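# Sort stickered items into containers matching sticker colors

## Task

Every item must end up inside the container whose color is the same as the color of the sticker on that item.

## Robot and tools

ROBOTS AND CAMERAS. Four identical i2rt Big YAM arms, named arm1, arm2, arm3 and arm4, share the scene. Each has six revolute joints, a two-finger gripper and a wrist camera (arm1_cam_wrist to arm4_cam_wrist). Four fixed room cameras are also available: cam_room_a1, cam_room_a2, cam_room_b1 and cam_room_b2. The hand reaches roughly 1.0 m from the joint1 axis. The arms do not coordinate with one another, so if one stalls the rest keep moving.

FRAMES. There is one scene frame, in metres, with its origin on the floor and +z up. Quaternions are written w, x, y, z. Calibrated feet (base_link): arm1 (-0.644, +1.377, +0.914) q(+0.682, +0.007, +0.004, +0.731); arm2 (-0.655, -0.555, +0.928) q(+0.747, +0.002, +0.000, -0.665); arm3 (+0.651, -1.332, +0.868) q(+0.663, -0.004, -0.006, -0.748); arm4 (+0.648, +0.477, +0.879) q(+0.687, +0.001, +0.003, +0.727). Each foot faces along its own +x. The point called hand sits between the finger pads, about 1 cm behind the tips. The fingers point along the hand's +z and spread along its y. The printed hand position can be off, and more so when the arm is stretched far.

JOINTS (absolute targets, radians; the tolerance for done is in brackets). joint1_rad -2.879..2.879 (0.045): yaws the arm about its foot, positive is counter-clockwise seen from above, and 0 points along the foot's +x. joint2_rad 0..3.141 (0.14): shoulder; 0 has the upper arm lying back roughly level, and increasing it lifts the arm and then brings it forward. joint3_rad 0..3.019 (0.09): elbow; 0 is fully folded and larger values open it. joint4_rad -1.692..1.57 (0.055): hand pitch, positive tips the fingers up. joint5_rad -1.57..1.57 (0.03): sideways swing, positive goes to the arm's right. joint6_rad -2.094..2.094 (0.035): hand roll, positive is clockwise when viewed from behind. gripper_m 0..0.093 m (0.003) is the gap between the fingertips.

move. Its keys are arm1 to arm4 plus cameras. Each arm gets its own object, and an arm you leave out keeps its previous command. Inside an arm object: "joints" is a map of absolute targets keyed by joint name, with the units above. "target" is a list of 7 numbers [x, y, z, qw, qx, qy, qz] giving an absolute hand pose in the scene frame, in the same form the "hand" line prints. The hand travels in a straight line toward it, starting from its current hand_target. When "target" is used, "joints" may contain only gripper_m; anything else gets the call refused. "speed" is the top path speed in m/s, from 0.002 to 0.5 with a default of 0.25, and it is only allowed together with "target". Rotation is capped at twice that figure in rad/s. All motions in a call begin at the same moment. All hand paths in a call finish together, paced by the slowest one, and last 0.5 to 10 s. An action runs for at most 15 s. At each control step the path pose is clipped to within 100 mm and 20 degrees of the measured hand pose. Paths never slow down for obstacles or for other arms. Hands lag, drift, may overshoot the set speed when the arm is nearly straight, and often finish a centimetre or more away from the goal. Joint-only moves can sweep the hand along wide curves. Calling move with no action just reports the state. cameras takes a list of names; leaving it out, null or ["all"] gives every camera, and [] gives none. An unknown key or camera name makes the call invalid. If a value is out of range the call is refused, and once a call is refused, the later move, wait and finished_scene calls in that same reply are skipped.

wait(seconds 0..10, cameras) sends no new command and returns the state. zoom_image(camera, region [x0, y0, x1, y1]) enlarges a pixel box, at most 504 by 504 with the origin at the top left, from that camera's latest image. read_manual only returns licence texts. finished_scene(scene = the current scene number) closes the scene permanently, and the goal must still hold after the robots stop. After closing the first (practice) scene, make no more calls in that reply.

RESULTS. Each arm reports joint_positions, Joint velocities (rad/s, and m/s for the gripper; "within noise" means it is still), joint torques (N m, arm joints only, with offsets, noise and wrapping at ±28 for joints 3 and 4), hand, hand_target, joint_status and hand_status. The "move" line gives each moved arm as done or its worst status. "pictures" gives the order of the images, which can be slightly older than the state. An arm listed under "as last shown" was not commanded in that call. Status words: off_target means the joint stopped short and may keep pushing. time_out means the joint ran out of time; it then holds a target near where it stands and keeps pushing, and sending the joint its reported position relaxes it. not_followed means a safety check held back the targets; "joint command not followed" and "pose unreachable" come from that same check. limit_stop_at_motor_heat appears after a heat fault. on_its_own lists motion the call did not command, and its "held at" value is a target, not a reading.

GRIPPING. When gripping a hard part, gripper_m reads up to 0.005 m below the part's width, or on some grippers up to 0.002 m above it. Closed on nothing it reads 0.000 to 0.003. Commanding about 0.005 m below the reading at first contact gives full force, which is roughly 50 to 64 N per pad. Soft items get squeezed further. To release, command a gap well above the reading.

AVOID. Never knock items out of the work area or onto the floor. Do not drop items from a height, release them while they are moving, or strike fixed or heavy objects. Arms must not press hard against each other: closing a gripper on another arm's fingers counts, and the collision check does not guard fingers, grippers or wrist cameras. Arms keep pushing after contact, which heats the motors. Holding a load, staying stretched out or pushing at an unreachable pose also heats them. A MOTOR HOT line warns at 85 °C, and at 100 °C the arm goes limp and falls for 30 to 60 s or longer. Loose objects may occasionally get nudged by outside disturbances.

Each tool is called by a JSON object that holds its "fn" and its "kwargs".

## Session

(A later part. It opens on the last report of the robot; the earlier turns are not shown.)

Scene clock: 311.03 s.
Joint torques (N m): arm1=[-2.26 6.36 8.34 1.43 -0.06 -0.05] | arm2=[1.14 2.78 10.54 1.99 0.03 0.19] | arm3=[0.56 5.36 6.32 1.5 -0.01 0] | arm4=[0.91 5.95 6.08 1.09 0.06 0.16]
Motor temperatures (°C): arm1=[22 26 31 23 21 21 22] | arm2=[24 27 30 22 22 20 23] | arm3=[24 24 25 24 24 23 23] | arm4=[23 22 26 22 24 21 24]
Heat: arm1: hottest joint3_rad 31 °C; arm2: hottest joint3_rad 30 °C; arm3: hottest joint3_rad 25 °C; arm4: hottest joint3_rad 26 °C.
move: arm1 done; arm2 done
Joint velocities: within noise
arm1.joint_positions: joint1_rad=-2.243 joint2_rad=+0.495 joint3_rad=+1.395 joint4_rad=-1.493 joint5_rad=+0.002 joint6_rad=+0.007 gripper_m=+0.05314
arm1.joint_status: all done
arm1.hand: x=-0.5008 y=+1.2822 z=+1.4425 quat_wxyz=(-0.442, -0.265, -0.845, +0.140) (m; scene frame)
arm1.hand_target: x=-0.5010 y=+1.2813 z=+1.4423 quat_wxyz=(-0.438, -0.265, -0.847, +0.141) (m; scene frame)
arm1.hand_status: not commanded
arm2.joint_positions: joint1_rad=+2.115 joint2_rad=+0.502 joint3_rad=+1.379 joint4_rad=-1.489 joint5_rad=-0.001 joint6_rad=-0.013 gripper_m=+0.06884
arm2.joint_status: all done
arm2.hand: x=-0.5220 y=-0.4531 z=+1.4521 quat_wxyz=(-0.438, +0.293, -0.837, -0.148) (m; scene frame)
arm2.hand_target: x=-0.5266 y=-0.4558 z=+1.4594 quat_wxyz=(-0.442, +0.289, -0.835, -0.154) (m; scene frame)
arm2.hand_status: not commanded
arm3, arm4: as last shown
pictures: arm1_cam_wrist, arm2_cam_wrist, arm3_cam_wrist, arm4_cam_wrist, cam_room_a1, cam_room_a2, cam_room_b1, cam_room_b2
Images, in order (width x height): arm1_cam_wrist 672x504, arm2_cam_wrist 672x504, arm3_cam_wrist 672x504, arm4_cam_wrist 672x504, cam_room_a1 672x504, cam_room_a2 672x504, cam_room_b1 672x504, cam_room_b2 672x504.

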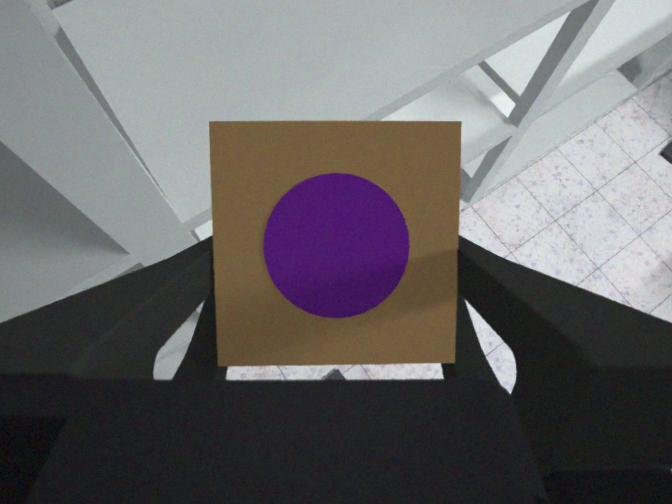

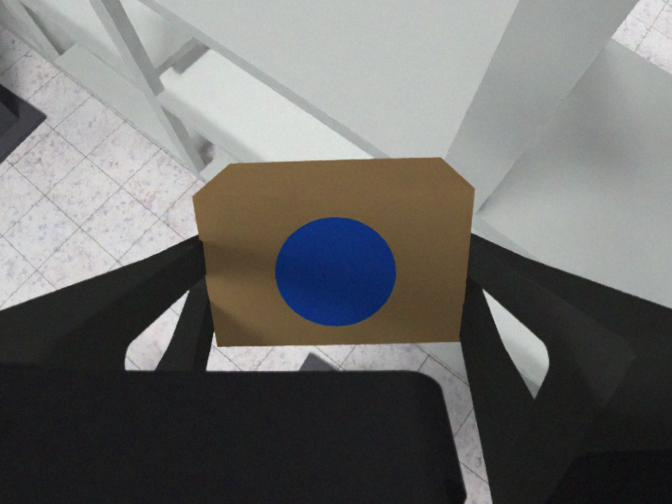

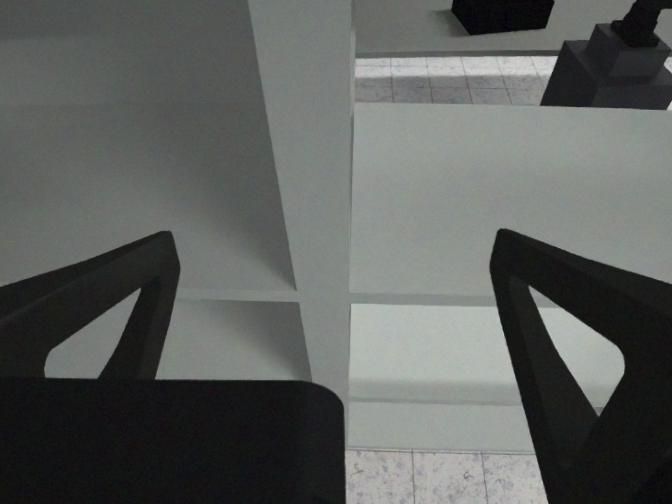

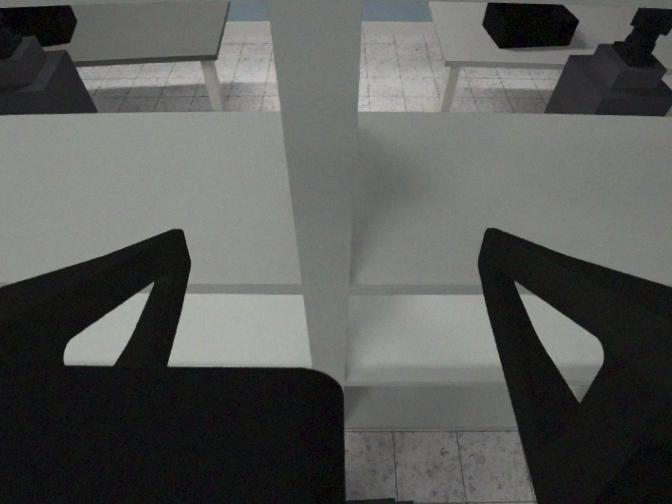

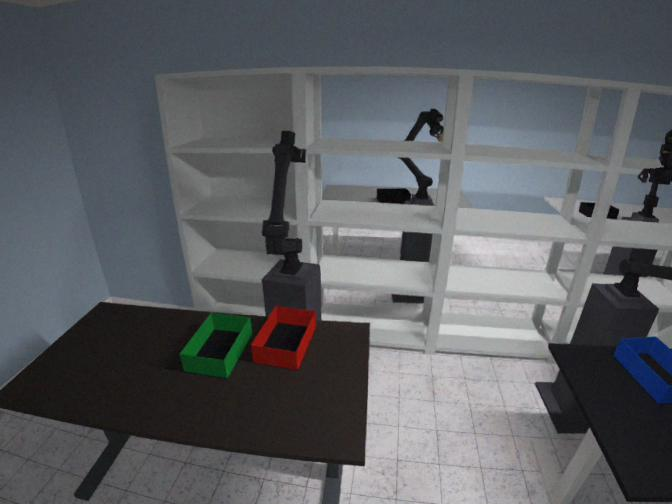

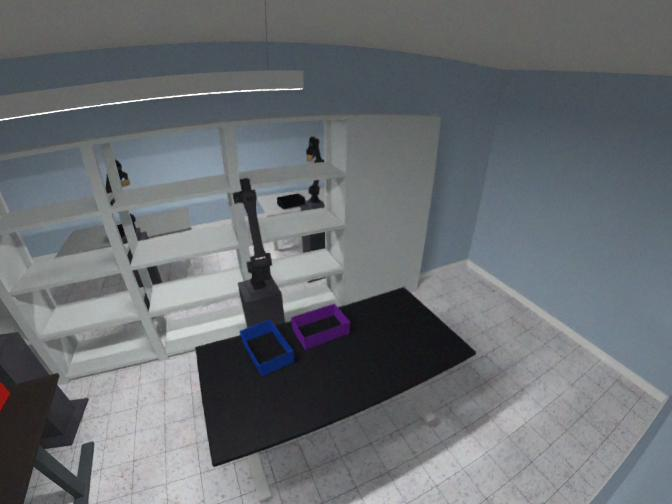

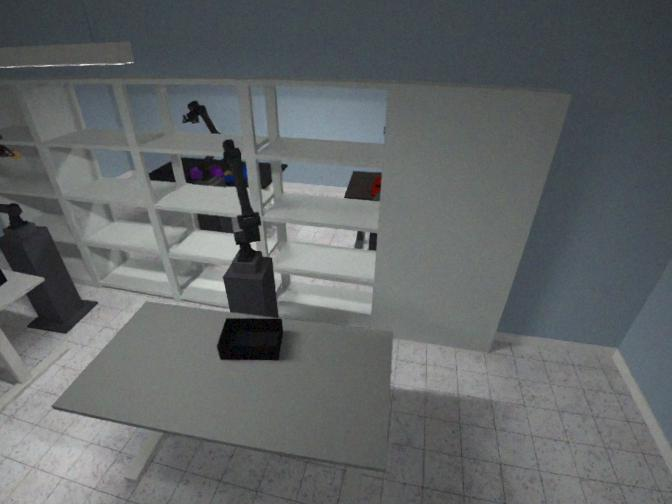

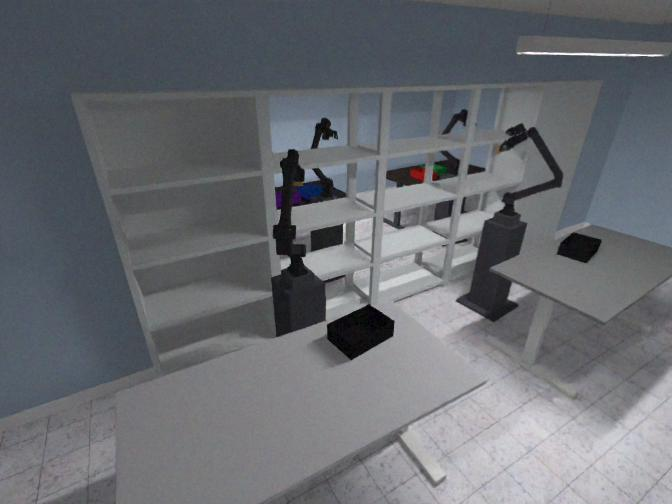

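{"fn": "move", "kwargs": {"arm1": {"joints":{"joint2_rad":1.021,"joint3_rad":0.667,"joint4_rad":-0.721}}, "arm2": {"joints":{"joint1_rad":2.103,"joint2_rad":1.196,"joint3_rad":0.814,"joint4_rad":-0.958}}, "cameras": ["arm1_cam_wrist","arm2_cam_wrist"]}}

{"fn": "move", "kwargs": {"arm1": {"target":[0.0,0.93,1.055,-0.2341,-0.2899,-0.925,0.0733],"speed":0.2}, "arm2": {"target":[-0.03,-0.08,1.06,-0.1089,0.3169,-0.9415,-0.0367],"speed":0.2}}}

Scene clock: 354.50 s.
Joint torques (N m): arm1=[-2.55 -4.54 11.41 1.92 -0.04 0] | arm2=[0.03 -8.64 11.49 1.8 0.03 0.2] | arm3=[0.5 5.54 6.27 1.5 0 0.01] | arm4=[1.26 5.77 6.04 0.99 0.07 0.11]
Motor temperatures (°C): arm1=[21 25 31 23 21 21 22] | arm2=[24 26 30 22 22 20 24] | arm3=[24 24 26 24 24 23 23] | arm4=[23 22 26 22 24 21 24]
Heat: arm1: hottest joint3_rad 31 °C; arm2: hottest joint3_rad 30 °C; arm3: hottest joint3_rad 26 °C; arm4: hottest joint3_rad 26 °C.
move: arm1 done; arm2 done
Joint velocities: within noise
arm1.joint_positions: joint1_rad=-2.243 joint2_rad=+1.036 joint3_rad=+0.658 joint4_rad=-0.741 joint5_rad=+0.002 joint6_rad=+0.007 gripper_m=+0.05313
arm1.joint_status: all done
arm1.hand: x=-0.3537 y=+1.1775 z=+1.0358 quat_wxyz=(-0.206, -0.293, -0.931, +0.068) (m; scene frame)
arm1.hand_target: x=-0.3483 y=+1.1712 z=+1.0474 quat_wxyz=(-0.227, -0.291, -0.926, +0.075) (m; scene frame)
arm1.hand_status: not commanded
arm2.joint_positions: joint1_rad=+2.113 joint2_rad=+1.191 joint3_rad=+0.804 joint4_rad=-0.973 joint5_rad=-0.001 joint6_rad=-0.013 gripper_m=+0.06884
arm2.joint_status: all done
arm2.hand: x=-0.3784 y=-0.3416 z=+1.0502 quat_wxyz=(-0.101, +0.328, -0.939, -0.035) (m; scene frame)
arm2.hand_target: x=-0.3702 y=-0.3399 z=+1.0534 quat_wxyz=(-0.110, +0.317, -0.941, -0.038) (m; scene frame)
arm2.hand_status: not commanded
arm3, arm4: as last shown
pictures: arm1_cam_wrist, arm2_cam_wrist
Images, in order (width x height): arm1_cam_wrist 672x504, arm2_cam_wrist 672x504.

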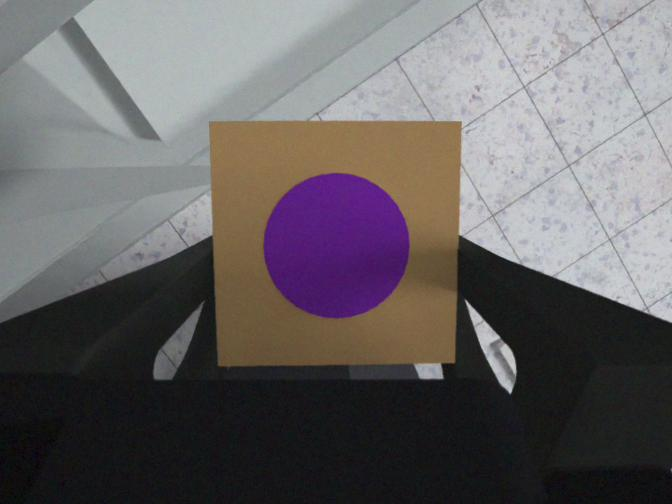

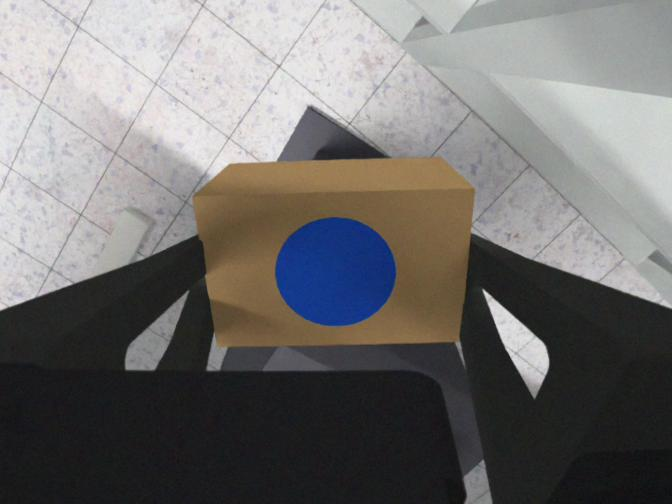

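Scene clock: 357.63 s.
Joint torques (N m): arm1=[-2.49 -19.78 17.02 0.87 -0.03 -0.07] | arm2=[0.15 -24.94 16.76 0.7 0.11 0.2] | arm3=[0.56 5.36 6.32 1.47 -0.01 0.01] | arm4=[0.97 5.6 5.98 1.05 0.06 0.14]
Motor temperatures (°C): arm1=[21 25 32 23 21 21 22] | arm2=[24 26 31 22 22 20 24] | arm3=[24 24 26 24 24 23 23] | arm4=[23 22 26 22 24 21 24]
Heat: arm1: hottest joint3_rad 32 °C; arm2: hottest joint3_rad 31 °C; arm3: hottest joint3_rad 26 °C; arm4: hottest joint3_rad 26 °C.
move: arm1 off_target; arm2 off_target
Joint velocities: within noise
arm1.joint_positions: joint1_rad=-2.243 joint2_rad=+2.121 joint3_rad=+1.935 joint4_rad=-0.925 joint5_rad=-0.005 joint6_rad=+0.007 gripper_m=+0.05313
arm1.joint_status: not commanded
arm1.hand: x=-0.0135 y=+0.9442 z=+1.0278 quat_wxyz=(-0.211, -0.292, -0.931, +0.066) (m; scene frame)
arm1.hand_target: x=-0.0016 y=+0.9311 z=+1.0555 quat_wxyz=(-0.235, -0.290, -0.925, +0.074) (m; scene frame)
arm1.hand_status: off_target (0.034 m and 2.9 deg from the pose sent, 0.432 m and 3.4 deg at the start)
arm2.joint_positions: joint1_rad=+2.113 joint2_rad=+2.366 joint3_rad=+2.436 joint4_rad=-1.423 joint5_rad=-0.001 joint6_rad=-0.013 gripper_m=+0.06884
arm2.joint_status: not commanded
arm2.hand: x=-0.0429 y=-0.0819 z=+1.0622 quat_wxyz=(-0.104, +0.327, -0.938, -0.036) (m; scene frame)
arm2.hand_target: x=-0.0307 y=-0.0805 z=+1.0599 quat_wxyz=(-0.111, +0.317, -0.941, -0.037) (m; scene frame)
arm2.hand_status: off_target (0.013 m and 1.4 deg from the pose sent, 0.436 m and 1.6 deg at the start)
arm3, arm4: as last shown
pictures: arm1_cam_wrist, arm2_cam_wrist, arm3_cam_wrist, arm4_cam_wrist, cam_room_a1, cam_room_a2, cam_room_b1, cam_room_b2
Images, in order (width x height): arm1_cam_wrist 672x504, arm2_cam_wrist 672x504, arm3_cam_wrist 672x504, arm4_cam_wrist 672x504, cam_room_a1 672x504, cam_room_a2 672x504, cam_room_b1 672x504, cam_room_b2 672x504.

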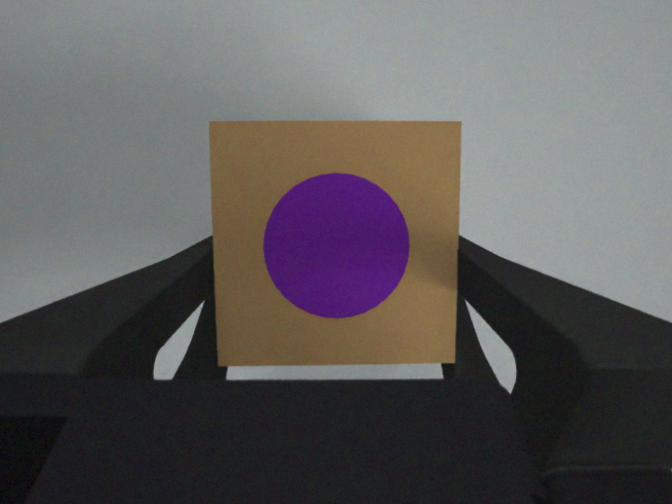

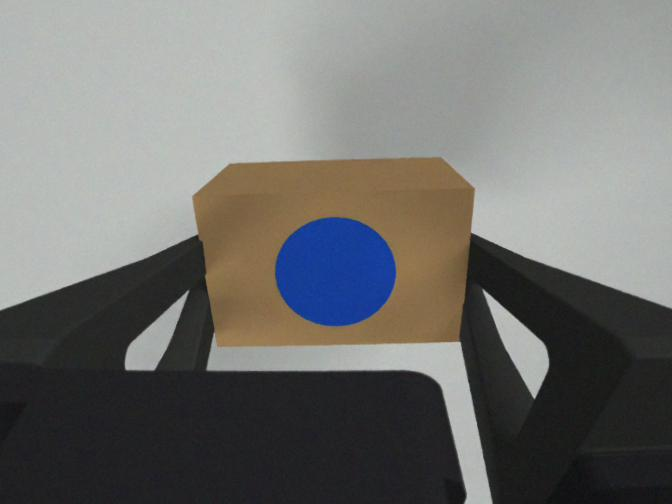

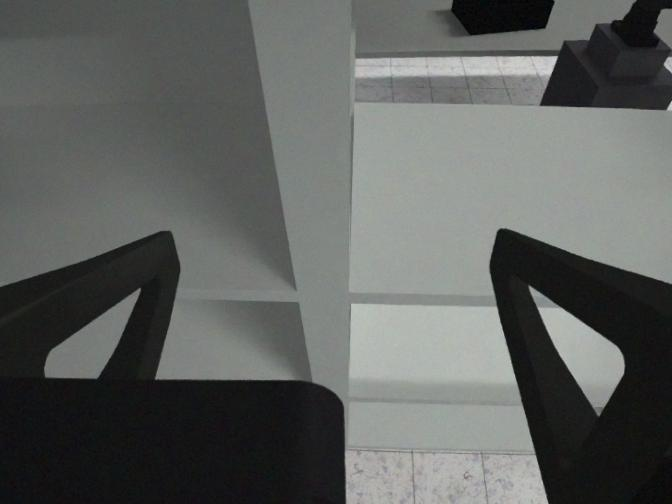

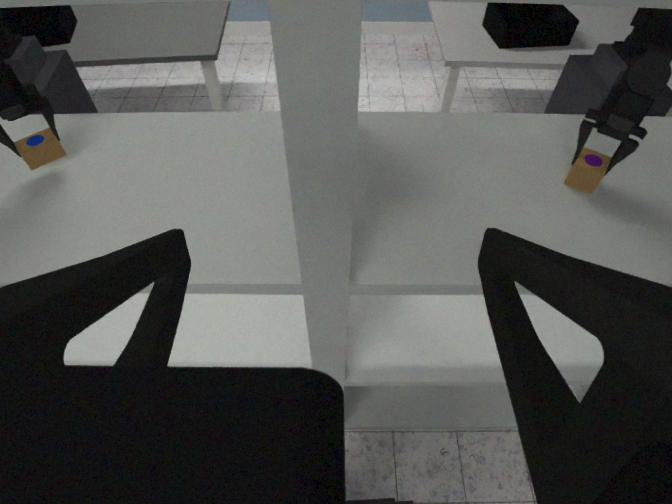

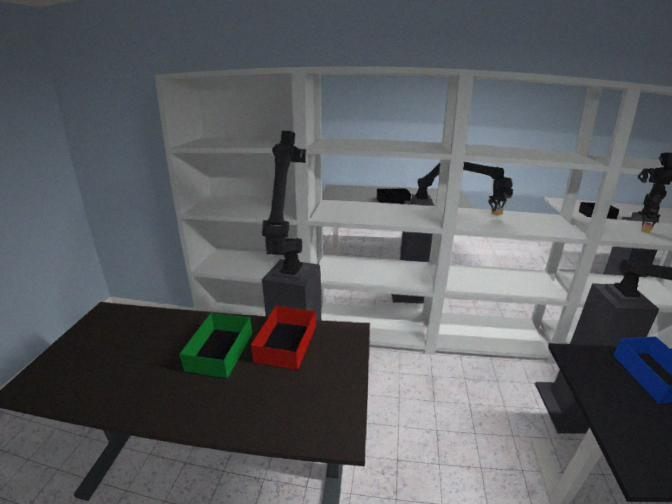

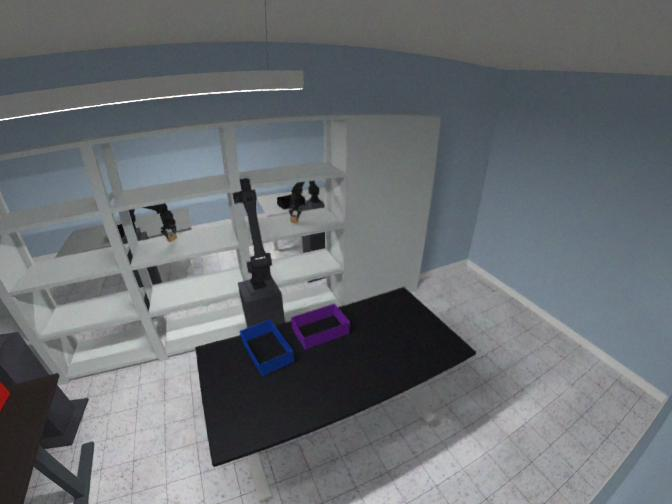

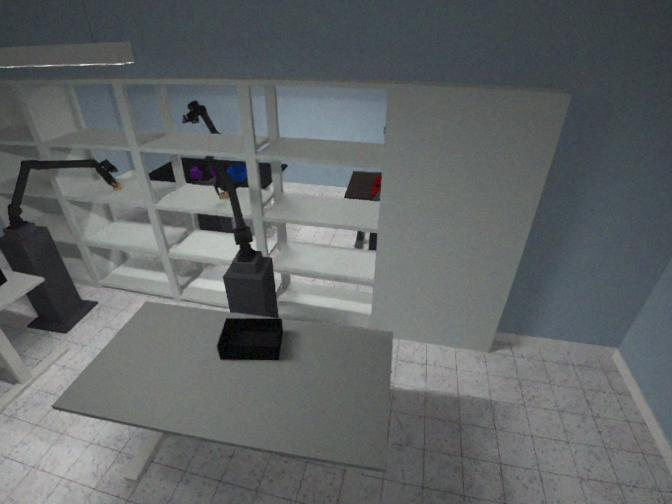

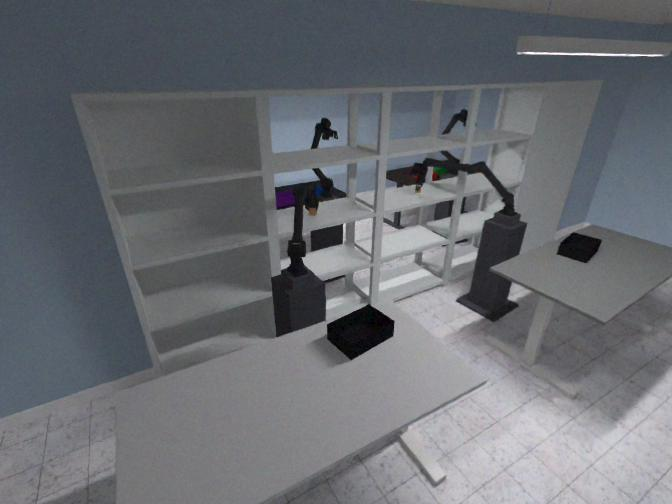

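{"fn": "zoom_image", "kwargs": {"camera": "cam_room_a1", "region": [460, 160, 530, 230]}}

{"fn": "zoom_image", "kwargs": {"camera": "cam_room_a2", "region": [270, 180, 330, 240]}}

{"fn": "zoom_image", "kwargs": {"camera": "cam_room_b2", "region": [280, 160, 350, 230]}}

Scaled by 7.200.

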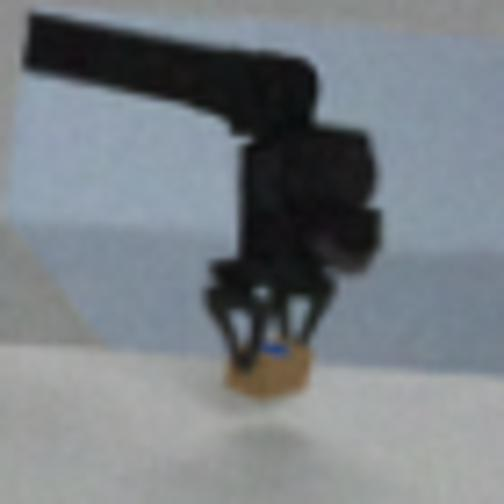

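Scaled by 8.400.

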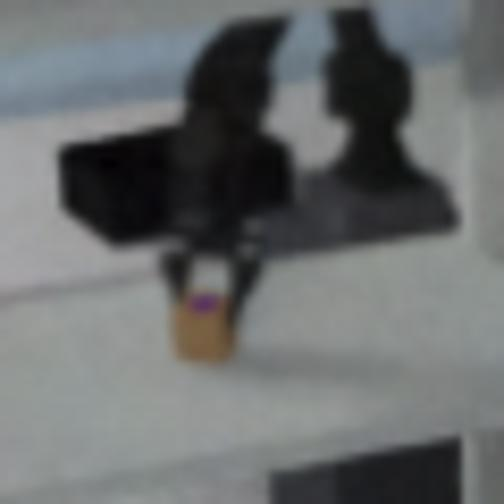

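Scaled by 7.200.

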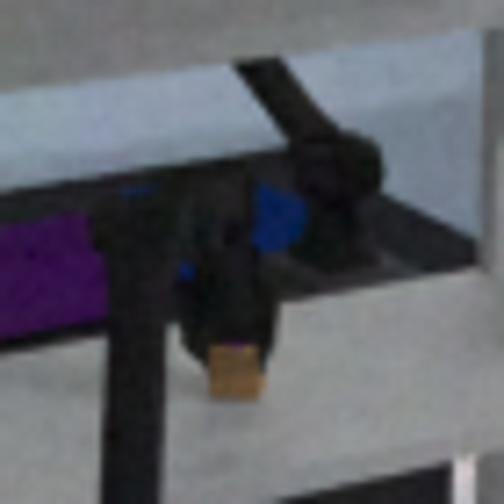

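{"fn": "move", "kwargs": {"arm1": {"target":[0.0,0.93,1.035,-0.2341,-0.2899,-0.925,0.0733],"speed":0.08}, "arm2": {"target":[-0.03,-0.08,1.02,-0.1089,0.3169,-0.9415,-0.0367],"speed":0.08}, "cameras": []}}

{"fn": "move", "kwargs": {"arm1": {"target":[0.0,0.93,1.025,-0.2341,-0.2899,-0.925,0.0733],"speed":0.05}, "arm2": {"target":[-0.03,-0.08,1.005,-0.1089,0.3169,-0.9415,-0.0367],"speed":0.05}, "cameras": ["cam_room_a1","cam_room_b2"]}}

{"fn": "zoom_image", "kwargs": {"camera": "cam_room_a1", "region": [470, 170, 530, 230]}}

{"fn": "zoom_image", "kwargs": {"camera": "cam_room_b2", "region": [280, 170, 340, 230]}}

Scene clock: 368.83 s.
Joint torques (N m): arm1=[-2.43 -18.78 14.41 1.81 -0.01 -0.04] | arm2=[0.15 -25.41 10.84 1.85 0.11 0.21] | arm3=[0.5 5.6 6.34 1.46 0 0] | arm4=[1.38 6.07 5.97 1.14 0.07 0.17]
Motor temperatures (°C): arm1=[21 26 35 23 21 21 22] | arm2=[24 26 35 22 22 20 24] | arm3=[24 24 26 24 24 23 23] | arm4=[23 22 26 22 24 21 24]
Heat: arm1: hottest joint3_rad 35 °C; arm2: hottest joint3_rad 35 °C; arm3: hottest joint3_rad 26 °C; arm4: hottest joint3_rad 26 °C.
move: arm1 off_target; arm2 off_target
Joint velocities: within noise
arm1.joint_positions: joint1_rad=-2.243 joint2_rad=+2.125 joint3_rad=+1.935 joint4_rad=-0.913 joint5_rad=-0.005 joint6_rad=+0.007 gripper_m=+0.05313
arm1.joint_status: not commanded
arm1.hand: x=-0.0112 y=+0.9426 z=+1.0263 quat_wxyz=(-0.215, -0.291, -0.930, +0.067) (m; scene frame)
arm1.hand_target: x=-0.0007 y=+0.9305 z=+1.0352 quat_wxyz=(-0.234, -0.290, -0.925, +0.073) (m; scene frame)
arm1.hand_status: off_target (0.019 m and 2.4 deg from the pose sent, 0.021 m and 2.9 deg at the start)
arm2.joint_positions: joint1_rad=+2.113 joint2_rad=+2.367 joint3_rad=+2.395 joint4_rad=-1.346 joint5_rad=-0.001 joint6_rad=-0.012 gripper_m=+0.06884
arm2.joint_status: not commanded
arm2.hand: x=-0.0354 y=-0.0761 z=+1.0477 quat_wxyz=(-0.120, +0.327, -0.937, -0.042) (m; scene frame)
arm2.hand_target: x=-0.0309 y=-0.0805 z=+1.0203 quat_wxyz=(-0.109, +0.317, -0.941, -0.037) (m; scene frame)
arm2.hand_status: off_target (0.029 m and 1.9 deg from the pose sent, 0.044 m and 1.4 deg at the start)
arm3, arm4: as last shown
pictures: none
No camera images: "cameras" was empty.

Scene clock: 369.80 s.
Joint torques (N m): arm1=[-1.96 -18.67 13.24 1.78 -0.03 -0.01] | arm2=[0.09 -25.41 10.43 1.94 0.11 0.21] | arm3=[0.56 5.42 6.35 1.48 0 0.01] | arm4=[0.91 6.36 6.02 1.06 0.09 0.12]
Motor temperatures (°C): arm1=[21 26 35 23 21 21 22] | arm2=[24 26 35 22 22 20 24] | arm3=[24 24 26 24 24 23 23] | arm4=[23 22 26 22 24 21 24]
Heat: arm1: hottest joint3_rad 35 °C; arm2: hottest joint3_rad 35 °C; arm3: hottest joint3_rad 26 °C; arm4: hottest joint3_rad 26 °C.
move: arm1 off_target; arm2 off_target
Joint velocities: within noise
arm1.joint_positions: joint1_rad=-2.243 joint2_rad=+2.129 joint3_rad=+1.935 joint4_rad=-0.891 joint5_rad=-0.005 joint6_rad=+0.007 gripper_m=+0.05313
arm1.joint_status: not commanded
arm1.hand: x=-0.0073 y=+0.9399 z=+1.0259 quat_wxyz=(-0.223, -0.291, -0.928, +0.070) (m; scene frame)
arm1.hand_target: x=-0.0004 y=+0.9303 z=+1.0252 quat_wxyz=(-0.234, -0.290, -0.925, +0.073) (m; scene frame)
arm1.hand_status: off_target (0.012 m and 1.4 deg from the pose sent, 0.017 m and 2.4 deg at the start)
arm2.joint_positions: joint1_rad=+2.113 joint2_rad=+2.367 joint3_rad=+2.363 joint4_rad=-1.309 joint5_rad=-0.001 joint6_rad=-0.012 gripper_m=+0.06884
arm2.joint_status: not commanded
arm2.hand: x=-0.0342 y=-0.0751 z=+1.0360 quat_wxyz=(-0.123, +0.326, -0.936, -0.043) (m; scene frame)
arm2.hand_target: x=-0.0310 y=-0.0806 z=+1.0054 quat_wxyz=(-0.109, +0.317, -0.941, -0.037) (m; scene frame)
arm2.hand_status: off_target (0.032 m and 2.2 deg from the pose sent, 0.043 m and 1.9 deg at the start)
arm3.joint_positions: joint1_rad=-1.390 joint2_rad=+0.404 joint3_rad=+1.400 joint4_rad=-1.294 joint5_rad=+0.000 joint6_rad=-0.006 gripper_m=+0.09401
arm3.joint_status: not commanded
arm3.hand: x=+0.5055 y=-1.3318 z=+1.4570 quat_wxyz=(-0.022, -0.804, -0.022, +0.594) (m; scene frame)
arm3.hand_target: x=+0.5076 y=-1.3303 z=+1.4560 quat_wxyz=(-0.020, -0.805, -0.016, +0.593) (m; scene frame)
arm3.hand_status: not commanded
arm4.joint_positions: joint1_rad=+1.495 joint2_rad=+0.402 joint3_rad=+1.400 joint4_rad=-1.288 joint5_rad=+0.000 joint6_rad=-0.011 gripper_m=+0.09402
arm4.joint_status: not commanded
arm4.hand: x=+0.5063 y=+0.4826 z=+1.4710 quat_wxyz=(-0.008, +0.800, -0.004, -0.599) (m; scene frame)
arm4.hand_target: x=+0.5080 y=+0.4819 z=+1.4684 quat_wxyz=(-0.003, +0.803, -0.007, -0.595) (m; scene frame)
arm4.hand_status: not commanded
pictures: cam_room_a1, cam_room_b2
Images, in order (width x height): cam_room_a1 672x504, cam_room_b2 672x504.

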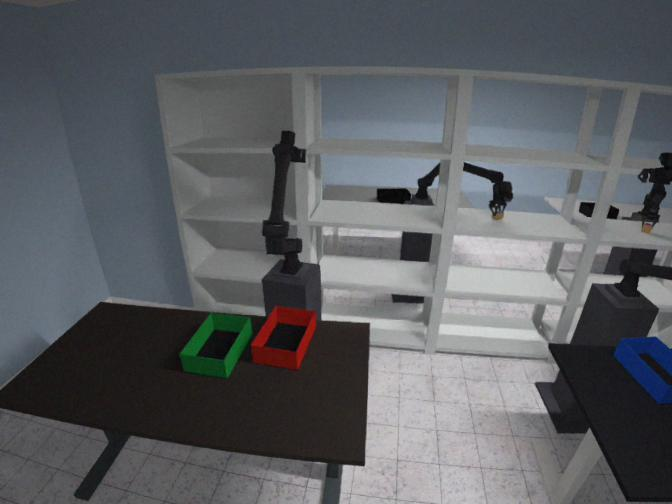

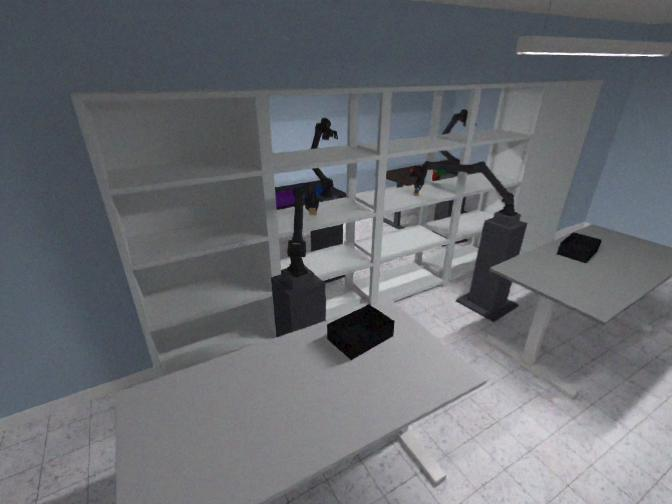

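Scaled by 8.400.

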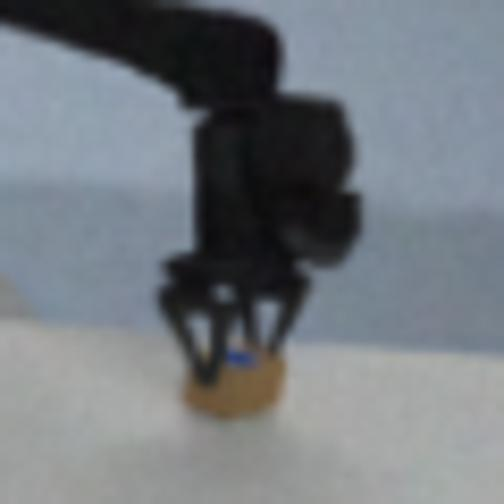

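Scaled by 8.400.

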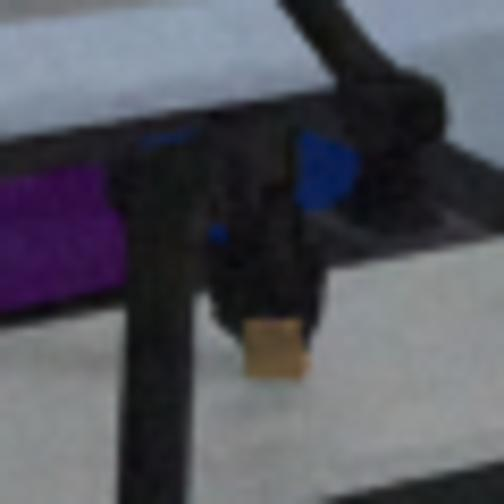

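{"fn": "move", "kwargs": {"arm1": {"target":[0.0,0.93,1.013,-0.2341,-0.2899,-0.925,0.0733],"speed":0.05}, "arm2": {"target":[-0.03,-0.08,0.997,-0.1089,0.3169,-0.9415,-0.0367],"speed":0.05}, "cameras": ["cam_room_a1","cam_room_b2","cam_room_a2"]}}

{"fn": "zoom_image", "kwargs": {"camera": "cam_room_a1", "region": [470, 170, 530, 230]}}

{"fn": "zoom_image", "kwargs": {"camera": "cam_room_a2", "region": [270, 180, 330, 240]}}

Scene clock: 376.03 s.
Joint torques (N m): arm1=[-2.43 -18.61 11.79 1.89 -0.07 -0.02] | arm2=[0.09 -25.23 10.03 1.94 0.11 0.2] | arm3=[0.56 5.48 6.31 1.48 0 0] | arm4=[0.62 5.6 6.05 1.09 0.06 0.17]
Motor temperatures (°C): arm1=[21 27 35 23 21 21 22] | arm2=[24 26 35 22 22 20 24] | arm3=[24 24 26 24 24 23 23] | arm4=[23 22 26 22 24 21 24]
Heat: arm1: hottest joint3_rad 35 °C; arm2: hottest joint3_rad 35 °C; arm3: hottest joint3_rad 26 °C; arm4: hottest joint3_rad 26 °C.
move: arm1 off_target; arm2 off_target
Joint velocities: within noise
arm1.joint_positions: joint1_rad=-2.243 joint2_rad=+2.134 joint3_rad=+1.935 joint4_rad=-0.864 joint5_rad=-0.005 joint6_rad=+0.007 gripper_m=+0.05313
arm1.joint_status: not commanded
arm1.hand: x=-0.0025 y=+0.9366 z=+1.0249 quat_wxyz=(-0.233, -0.290, -0.925, +0.073) (m; scene frame)
arm1.hand_target: x=-0.0003 y=+0.9303 z=+1.0131 quat_wxyz=(-0.234, -0.290, -0.925, +0.073) (m; scene frame)
arm1.hand_status: off_target (0.014 m and 0.1 deg from the pose sent, 0.018 m and 1.4 deg at the start)
arm2.joint_positions: joint1_rad=+2.113 joint2_rad=+2.367 joint3_rad=+2.351 joint4_rad=-1.290 joint5_rad=-0.001 joint6_rad=-0.012 gripper_m=+0.06884
arm2.joint_status: not commanded
arm2.hand: x=-0.0330 y=-0.0742 z=+1.0316 quat_wxyz=(-0.126, +0.326, -0.936, -0.044) (m; scene frame)
arm2.hand_target: x=-0.0311 y=-0.0806 z=+0.9976 quat_wxyz=(-0.109, +0.317, -0.941, -0.037) (m; scene frame)
arm2.hand_status: off_target (0.035 m and 2.5 deg from the pose sent, 0.040 m and 2.2 deg at the start)
arm3, arm4: as last shown
pictures: cam_room_a1, cam_room_a2, cam_room_b2
Images, in order (width x height): cam_room_a1 672x504, cam_room_a2 672x504, cam_room_b2 672x504.

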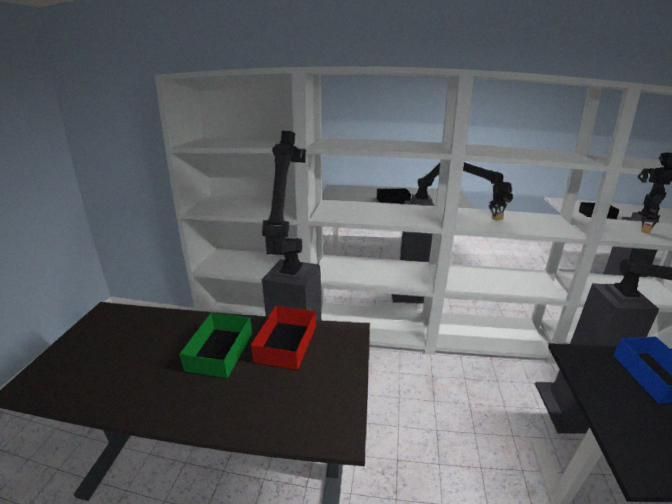

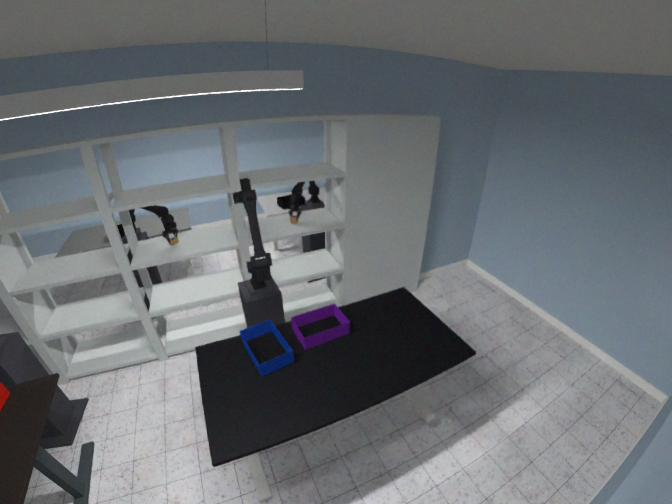

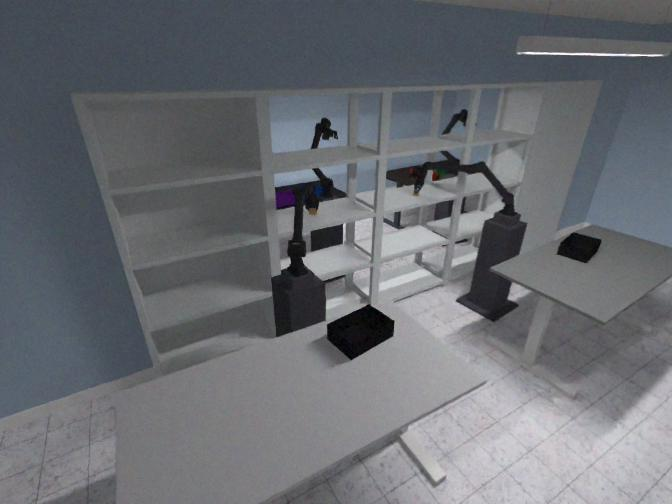

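Scaled by 8.400.

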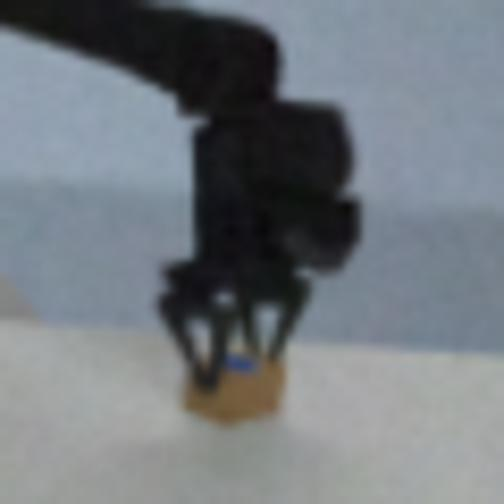

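Scaled by 8.400.

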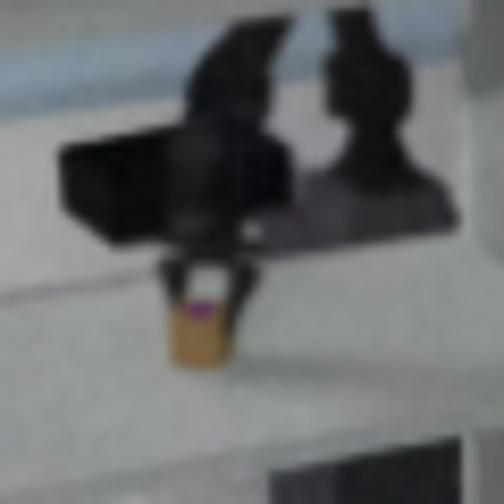

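{"fn": "move", "kwargs": {"arm1": {"target":[0.0,0.93,0.998,-0.2341,-0.2899,-0.925,0.0733],"speed":0.05}, "arm2": {"target":[-0.03,-0.08,0.985,-0.1089,0.3169,-0.9415,-0.0367],"speed":0.05}, "cameras": ["cam_room_a1","cam_room_a2"]}}

{"fn": "zoom_image", "kwargs": {"camera": "cam_room_a1", "region": [470, 170, 530, 230]}}

{"fn": "zoom_image", "kwargs": {"camera": "cam_room_a2", "region": [270, 180, 330, 240]}}

Scene clock: 381.87 s.
Joint torques (N m): arm1=[-2.26 -17.73 10.14 2.03 -0.04 -0.03] | arm2=[0.15 -25.11 8.61 2.33 0.12 0.19] | arm3=[0.67 5.48 6.35 1.48 -0.01 0] | arm4=[1.03 6.12 6 1.01 0.06 0.13]
Motor temperatures (°C): arm1=[21 27 35 23 21 21 23] | arm2=[24 27 34 22 22 20 25] | arm3=[24 24 26 24 24 23 23] | arm4=[23 22 27 22 24 21 24]
Heat: arm1: hottest joint3_rad 35 °C; arm2: hottest joint3_rad 34 °C; arm3: hottest joint3_rad 26 °C; arm4: hottest joint3_rad 27 °C.
move: arm1 off_target; arm2 off_target
Joint velocities: within noise
arm1.joint_positions: joint1_rad=-2.243 joint2_rad=+2.135 joint3_rad=+1.927 joint4_rad=-0.832 joint5_rad=-0.005 joint6_rad=+0.007 gripper_m=+0.05313
arm1.joint_status: not commanded
arm1.hand: x=+0.0012 y=+0.9340 z=+1.0237 quat_wxyz=(-0.243, -0.289, -0.923, +0.076) (m; scene frame)
arm1.hand_target: x=-0.0007 y=+0.9306 z=+0.9982 quat_wxyz=(-0.234, -0.290, -0.925, +0.073) (m; scene frame)
arm1.hand_status: off_target (0.026 m and 1.1 deg from the pose sent, 0.028 m and 0.2 deg at the start)
arm2.joint_positions: joint1_rad=+2.113 joint2_rad=+2.367 joint3_rad=+2.341 joint4_rad=-1.271 joint5_rad=-0.001 joint6_rad=-0.011 gripper_m=+0.06884
arm2.joint_status: not commanded
arm2.hand: x=-0.0312 y=-0.0728 z=+1.0290 quat_wxyz=(-0.131, +0.326, -0.935, -0.045) (m; scene frame)
arm2.hand_target: x=-0.0316 y=-0.0810 z=+0.9860 quat_wxyz=(-0.109, +0.317, -0.941, -0.037) (m; scene frame)
arm2.hand_status: off_target (0.045 m and 3.0 deg from the pose sent, 0.047 m and 2.5 deg at the start)
arm3, arm4: as last shown
pictures: cam_room_a1, cam_room_a2
Images, in order (width x height): cam_room_a1 672x504, cam_room_a2 672x504.

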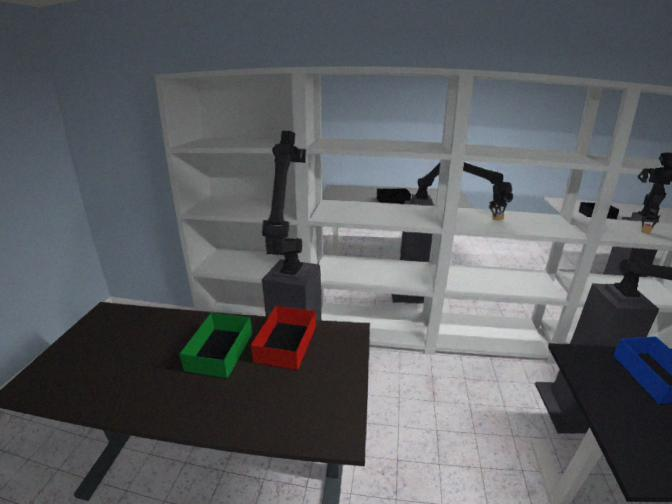

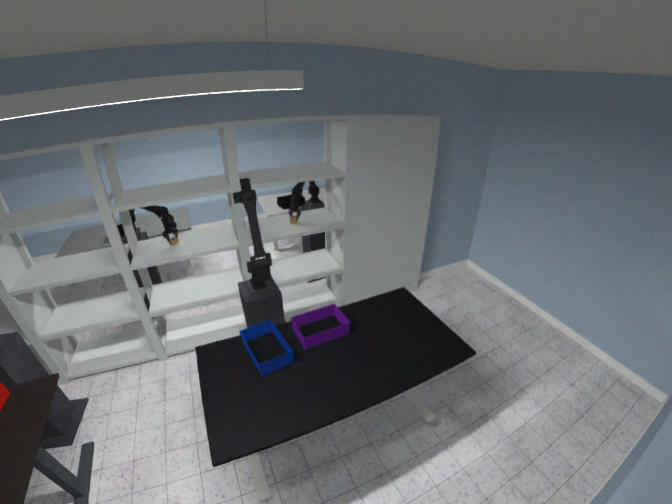

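Scaled by 8.400.

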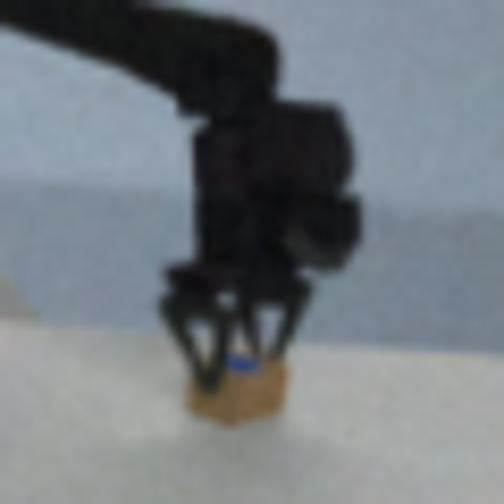

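Scaled by 8.400.

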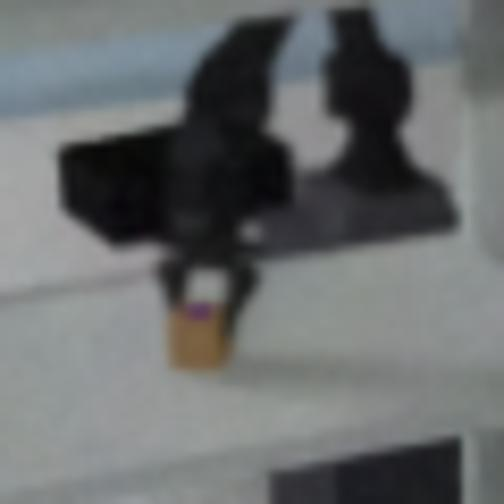

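{"fn": "move", "kwargs": {"arm1": {"target":[0.0,0.934,1.017,-0.2431,-0.289,-0.923,0.076],"speed":0.1}, "arm2": {"target":[-0.0312,-0.0755,1.018,-0.131,0.326,-0.935,-0.045],"speed":0.1}, "cameras": []}}

{"fn": "move", "kwargs": {"arm1": {"joints":{"gripper_m":0.07}}, "arm2": {"joints":{"gripper_m":0.086}}, "cameras": ["arm1_cam_wrist","arm2_cam_wrist"]}}

Scene clock: 389.33 s.
Joint torques (N m): arm1=[-2.26 -20.37 9.74 1.84 0.02 0.01] | arm2=[0.44 -27.87 9.55 2.14 -0.04 0.03] | arm3=[0.56 5.48 6.37 1.52 0 0] | arm4=[0.73 5.77 6.04 1.07 0.08 0.14]
Motor temperatures (°C): arm1=[21 27 34 23 21 21 23] | arm2=[24 27 33 22 22 20 25] | arm3=[24 24 26 24 24 23 23] | arm4=[23 22 27 22 24 21 24]
Heat: arm1: hottest joint3_rad 34 °C; arm2: hottest joint3_rad 33 °C; arm3: hottest joint3_rad 26 °C; arm4: hottest joint3_rad 27 °C.
move: arm1 done; arm2 off_target
Joint velocities: within noise
arm1.joint_positions: joint1_rad=-2.243 joint2_rad=+2.135 joint3_rad=+1.926 joint4_rad=-0.832 joint5_rad=-0.005 joint6_rad=+0.007 gripper_m=+0.05313
arm1.joint_status: not commanded
arm1.hand: x=+0.0011 y=+0.9341 z=+1.0233 quat_wxyz=(-0.243, -0.289, -0.923, +0.076) (m; scene frame)
arm1.hand_target: x=+0.0000 y=+0.9341 z=+1.0169 quat_wxyz=(-0.243, -0.289, -0.923, +0.076) (m; scene frame)
arm1.hand_status: done (0.006 m and 0.0 deg from the pose sent, 0.007 m and 0.1 deg at the start)
arm2.joint_positions: joint1_rad=+2.113 joint2_rad=+2.358 joint3_rad=+2.327 joint4_rad=-1.258 joint5_rad=-0.001 joint6_rad=-0.011 gripper_m=+0.06884
arm2.joint_status: not commanded
arm2.hand: x=-0.0314 y=-0.0730 z=+1.0306 quat_wxyz=(-0.135, +0.326, -0.935, -0.046) (m; scene frame)
arm2.hand_target: x=-0.0314 y=-0.0756 z=+1.0181 quat_wxyz=(-0.131, +0.326, -0.935, -0.045) (m; scene frame)
arm2.hand_status: off_target (0.013 m and 0.4 deg from the pose sent, 0.011 m and 0.1 deg at the start)
arm3, arm4: as last shown
pictures: none
No camera images: "cameras" was empty.

Scene clock: 389.90 s.
Joint torques (N m): arm1=[-2.14 -20.42 11.21 1.87 0.04 0.01] | arm2=[0.38 -27.81 10.3 1.95 -0.04 0.04] | arm3=[0.5 5.48 6.35 1.51 0.01 -0.01] | arm4=[0.91 5.77 5.98 1.1 0.08 0.15]
Motor temperatures (°C): arm1=[21 27 34 23 21 21 23] | arm2=[24 27 33 22 22 20 25] | arm3=[24 24 26 24 24 23 23] | arm4=[23 22 27 22 24 21 24]
Heat: arm1: hottest joint3_rad 34 °C; arm2: hottest joint3_rad 33 °C; arm3: hottest joint3_rad 26 °C; arm4: hottest joint3_rad 27 °C.
move: arm1 done; arm2 done
Joint velocities: within noise
arm1.joint_positions: joint1_rad=-2.243 joint2_rad=+2.135 joint3_rad=+1.908 joint4_rad=-0.830 joint5_rad=-0.005 joint6_rad=+0.007 gripper_m=+0.06996
arm1.joint_status: all done
arm1.hand: x=-0.0032 y=+0.9369 z=+1.0149 quat_wxyz=(-0.236, -0.290, -0.925, +0.074) (m; scene frame)
arm1.hand_target: x=+0.0000 y=+0.9341 z=+1.0170 quat_wxyz=(-0.243, -0.289, -0.923, +0.076) (m; scene frame)
arm1.hand_status: not commanded
arm2.joint_positions: joint1_rad=+2.113 joint2_rad=+2.358 joint3_rad=+2.318 joint4_rad=-1.253 joint5_rad=-0.001 joint6_rad=-0.011 gripper_m=+0.08593
arm2.joint_status: all done
arm2.hand: x=-0.0323 y=-0.0736 z=+1.0269 quat_wxyz=(-0.133, +0.326, -0.935, -0.046) (m; scene frame)
arm2.hand_target: x=-0.0314 y=-0.0755 z=+1.0181 quat_wxyz=(-0.131, +0.326, -0.935, -0.045) (m; scene frame)
arm2.hand_status: not commanded
arm3, arm4: as last shown
pictures: arm1_cam_wrist, arm2_cam_wrist
Images, in order (width x height): arm1_cam_wrist 672x504, arm2_cam_wrist 672x504.

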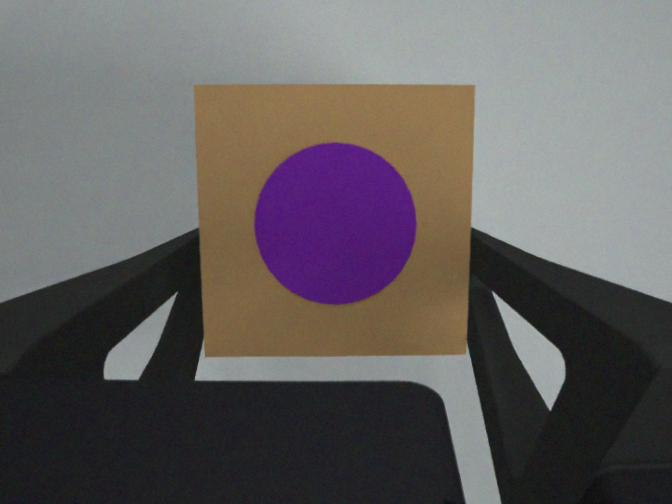

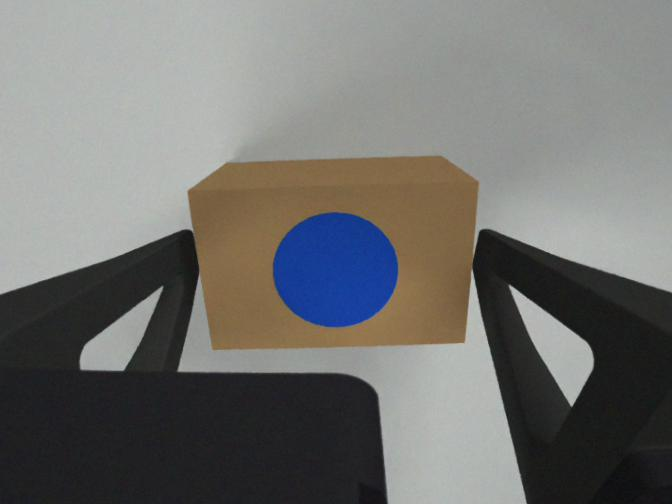

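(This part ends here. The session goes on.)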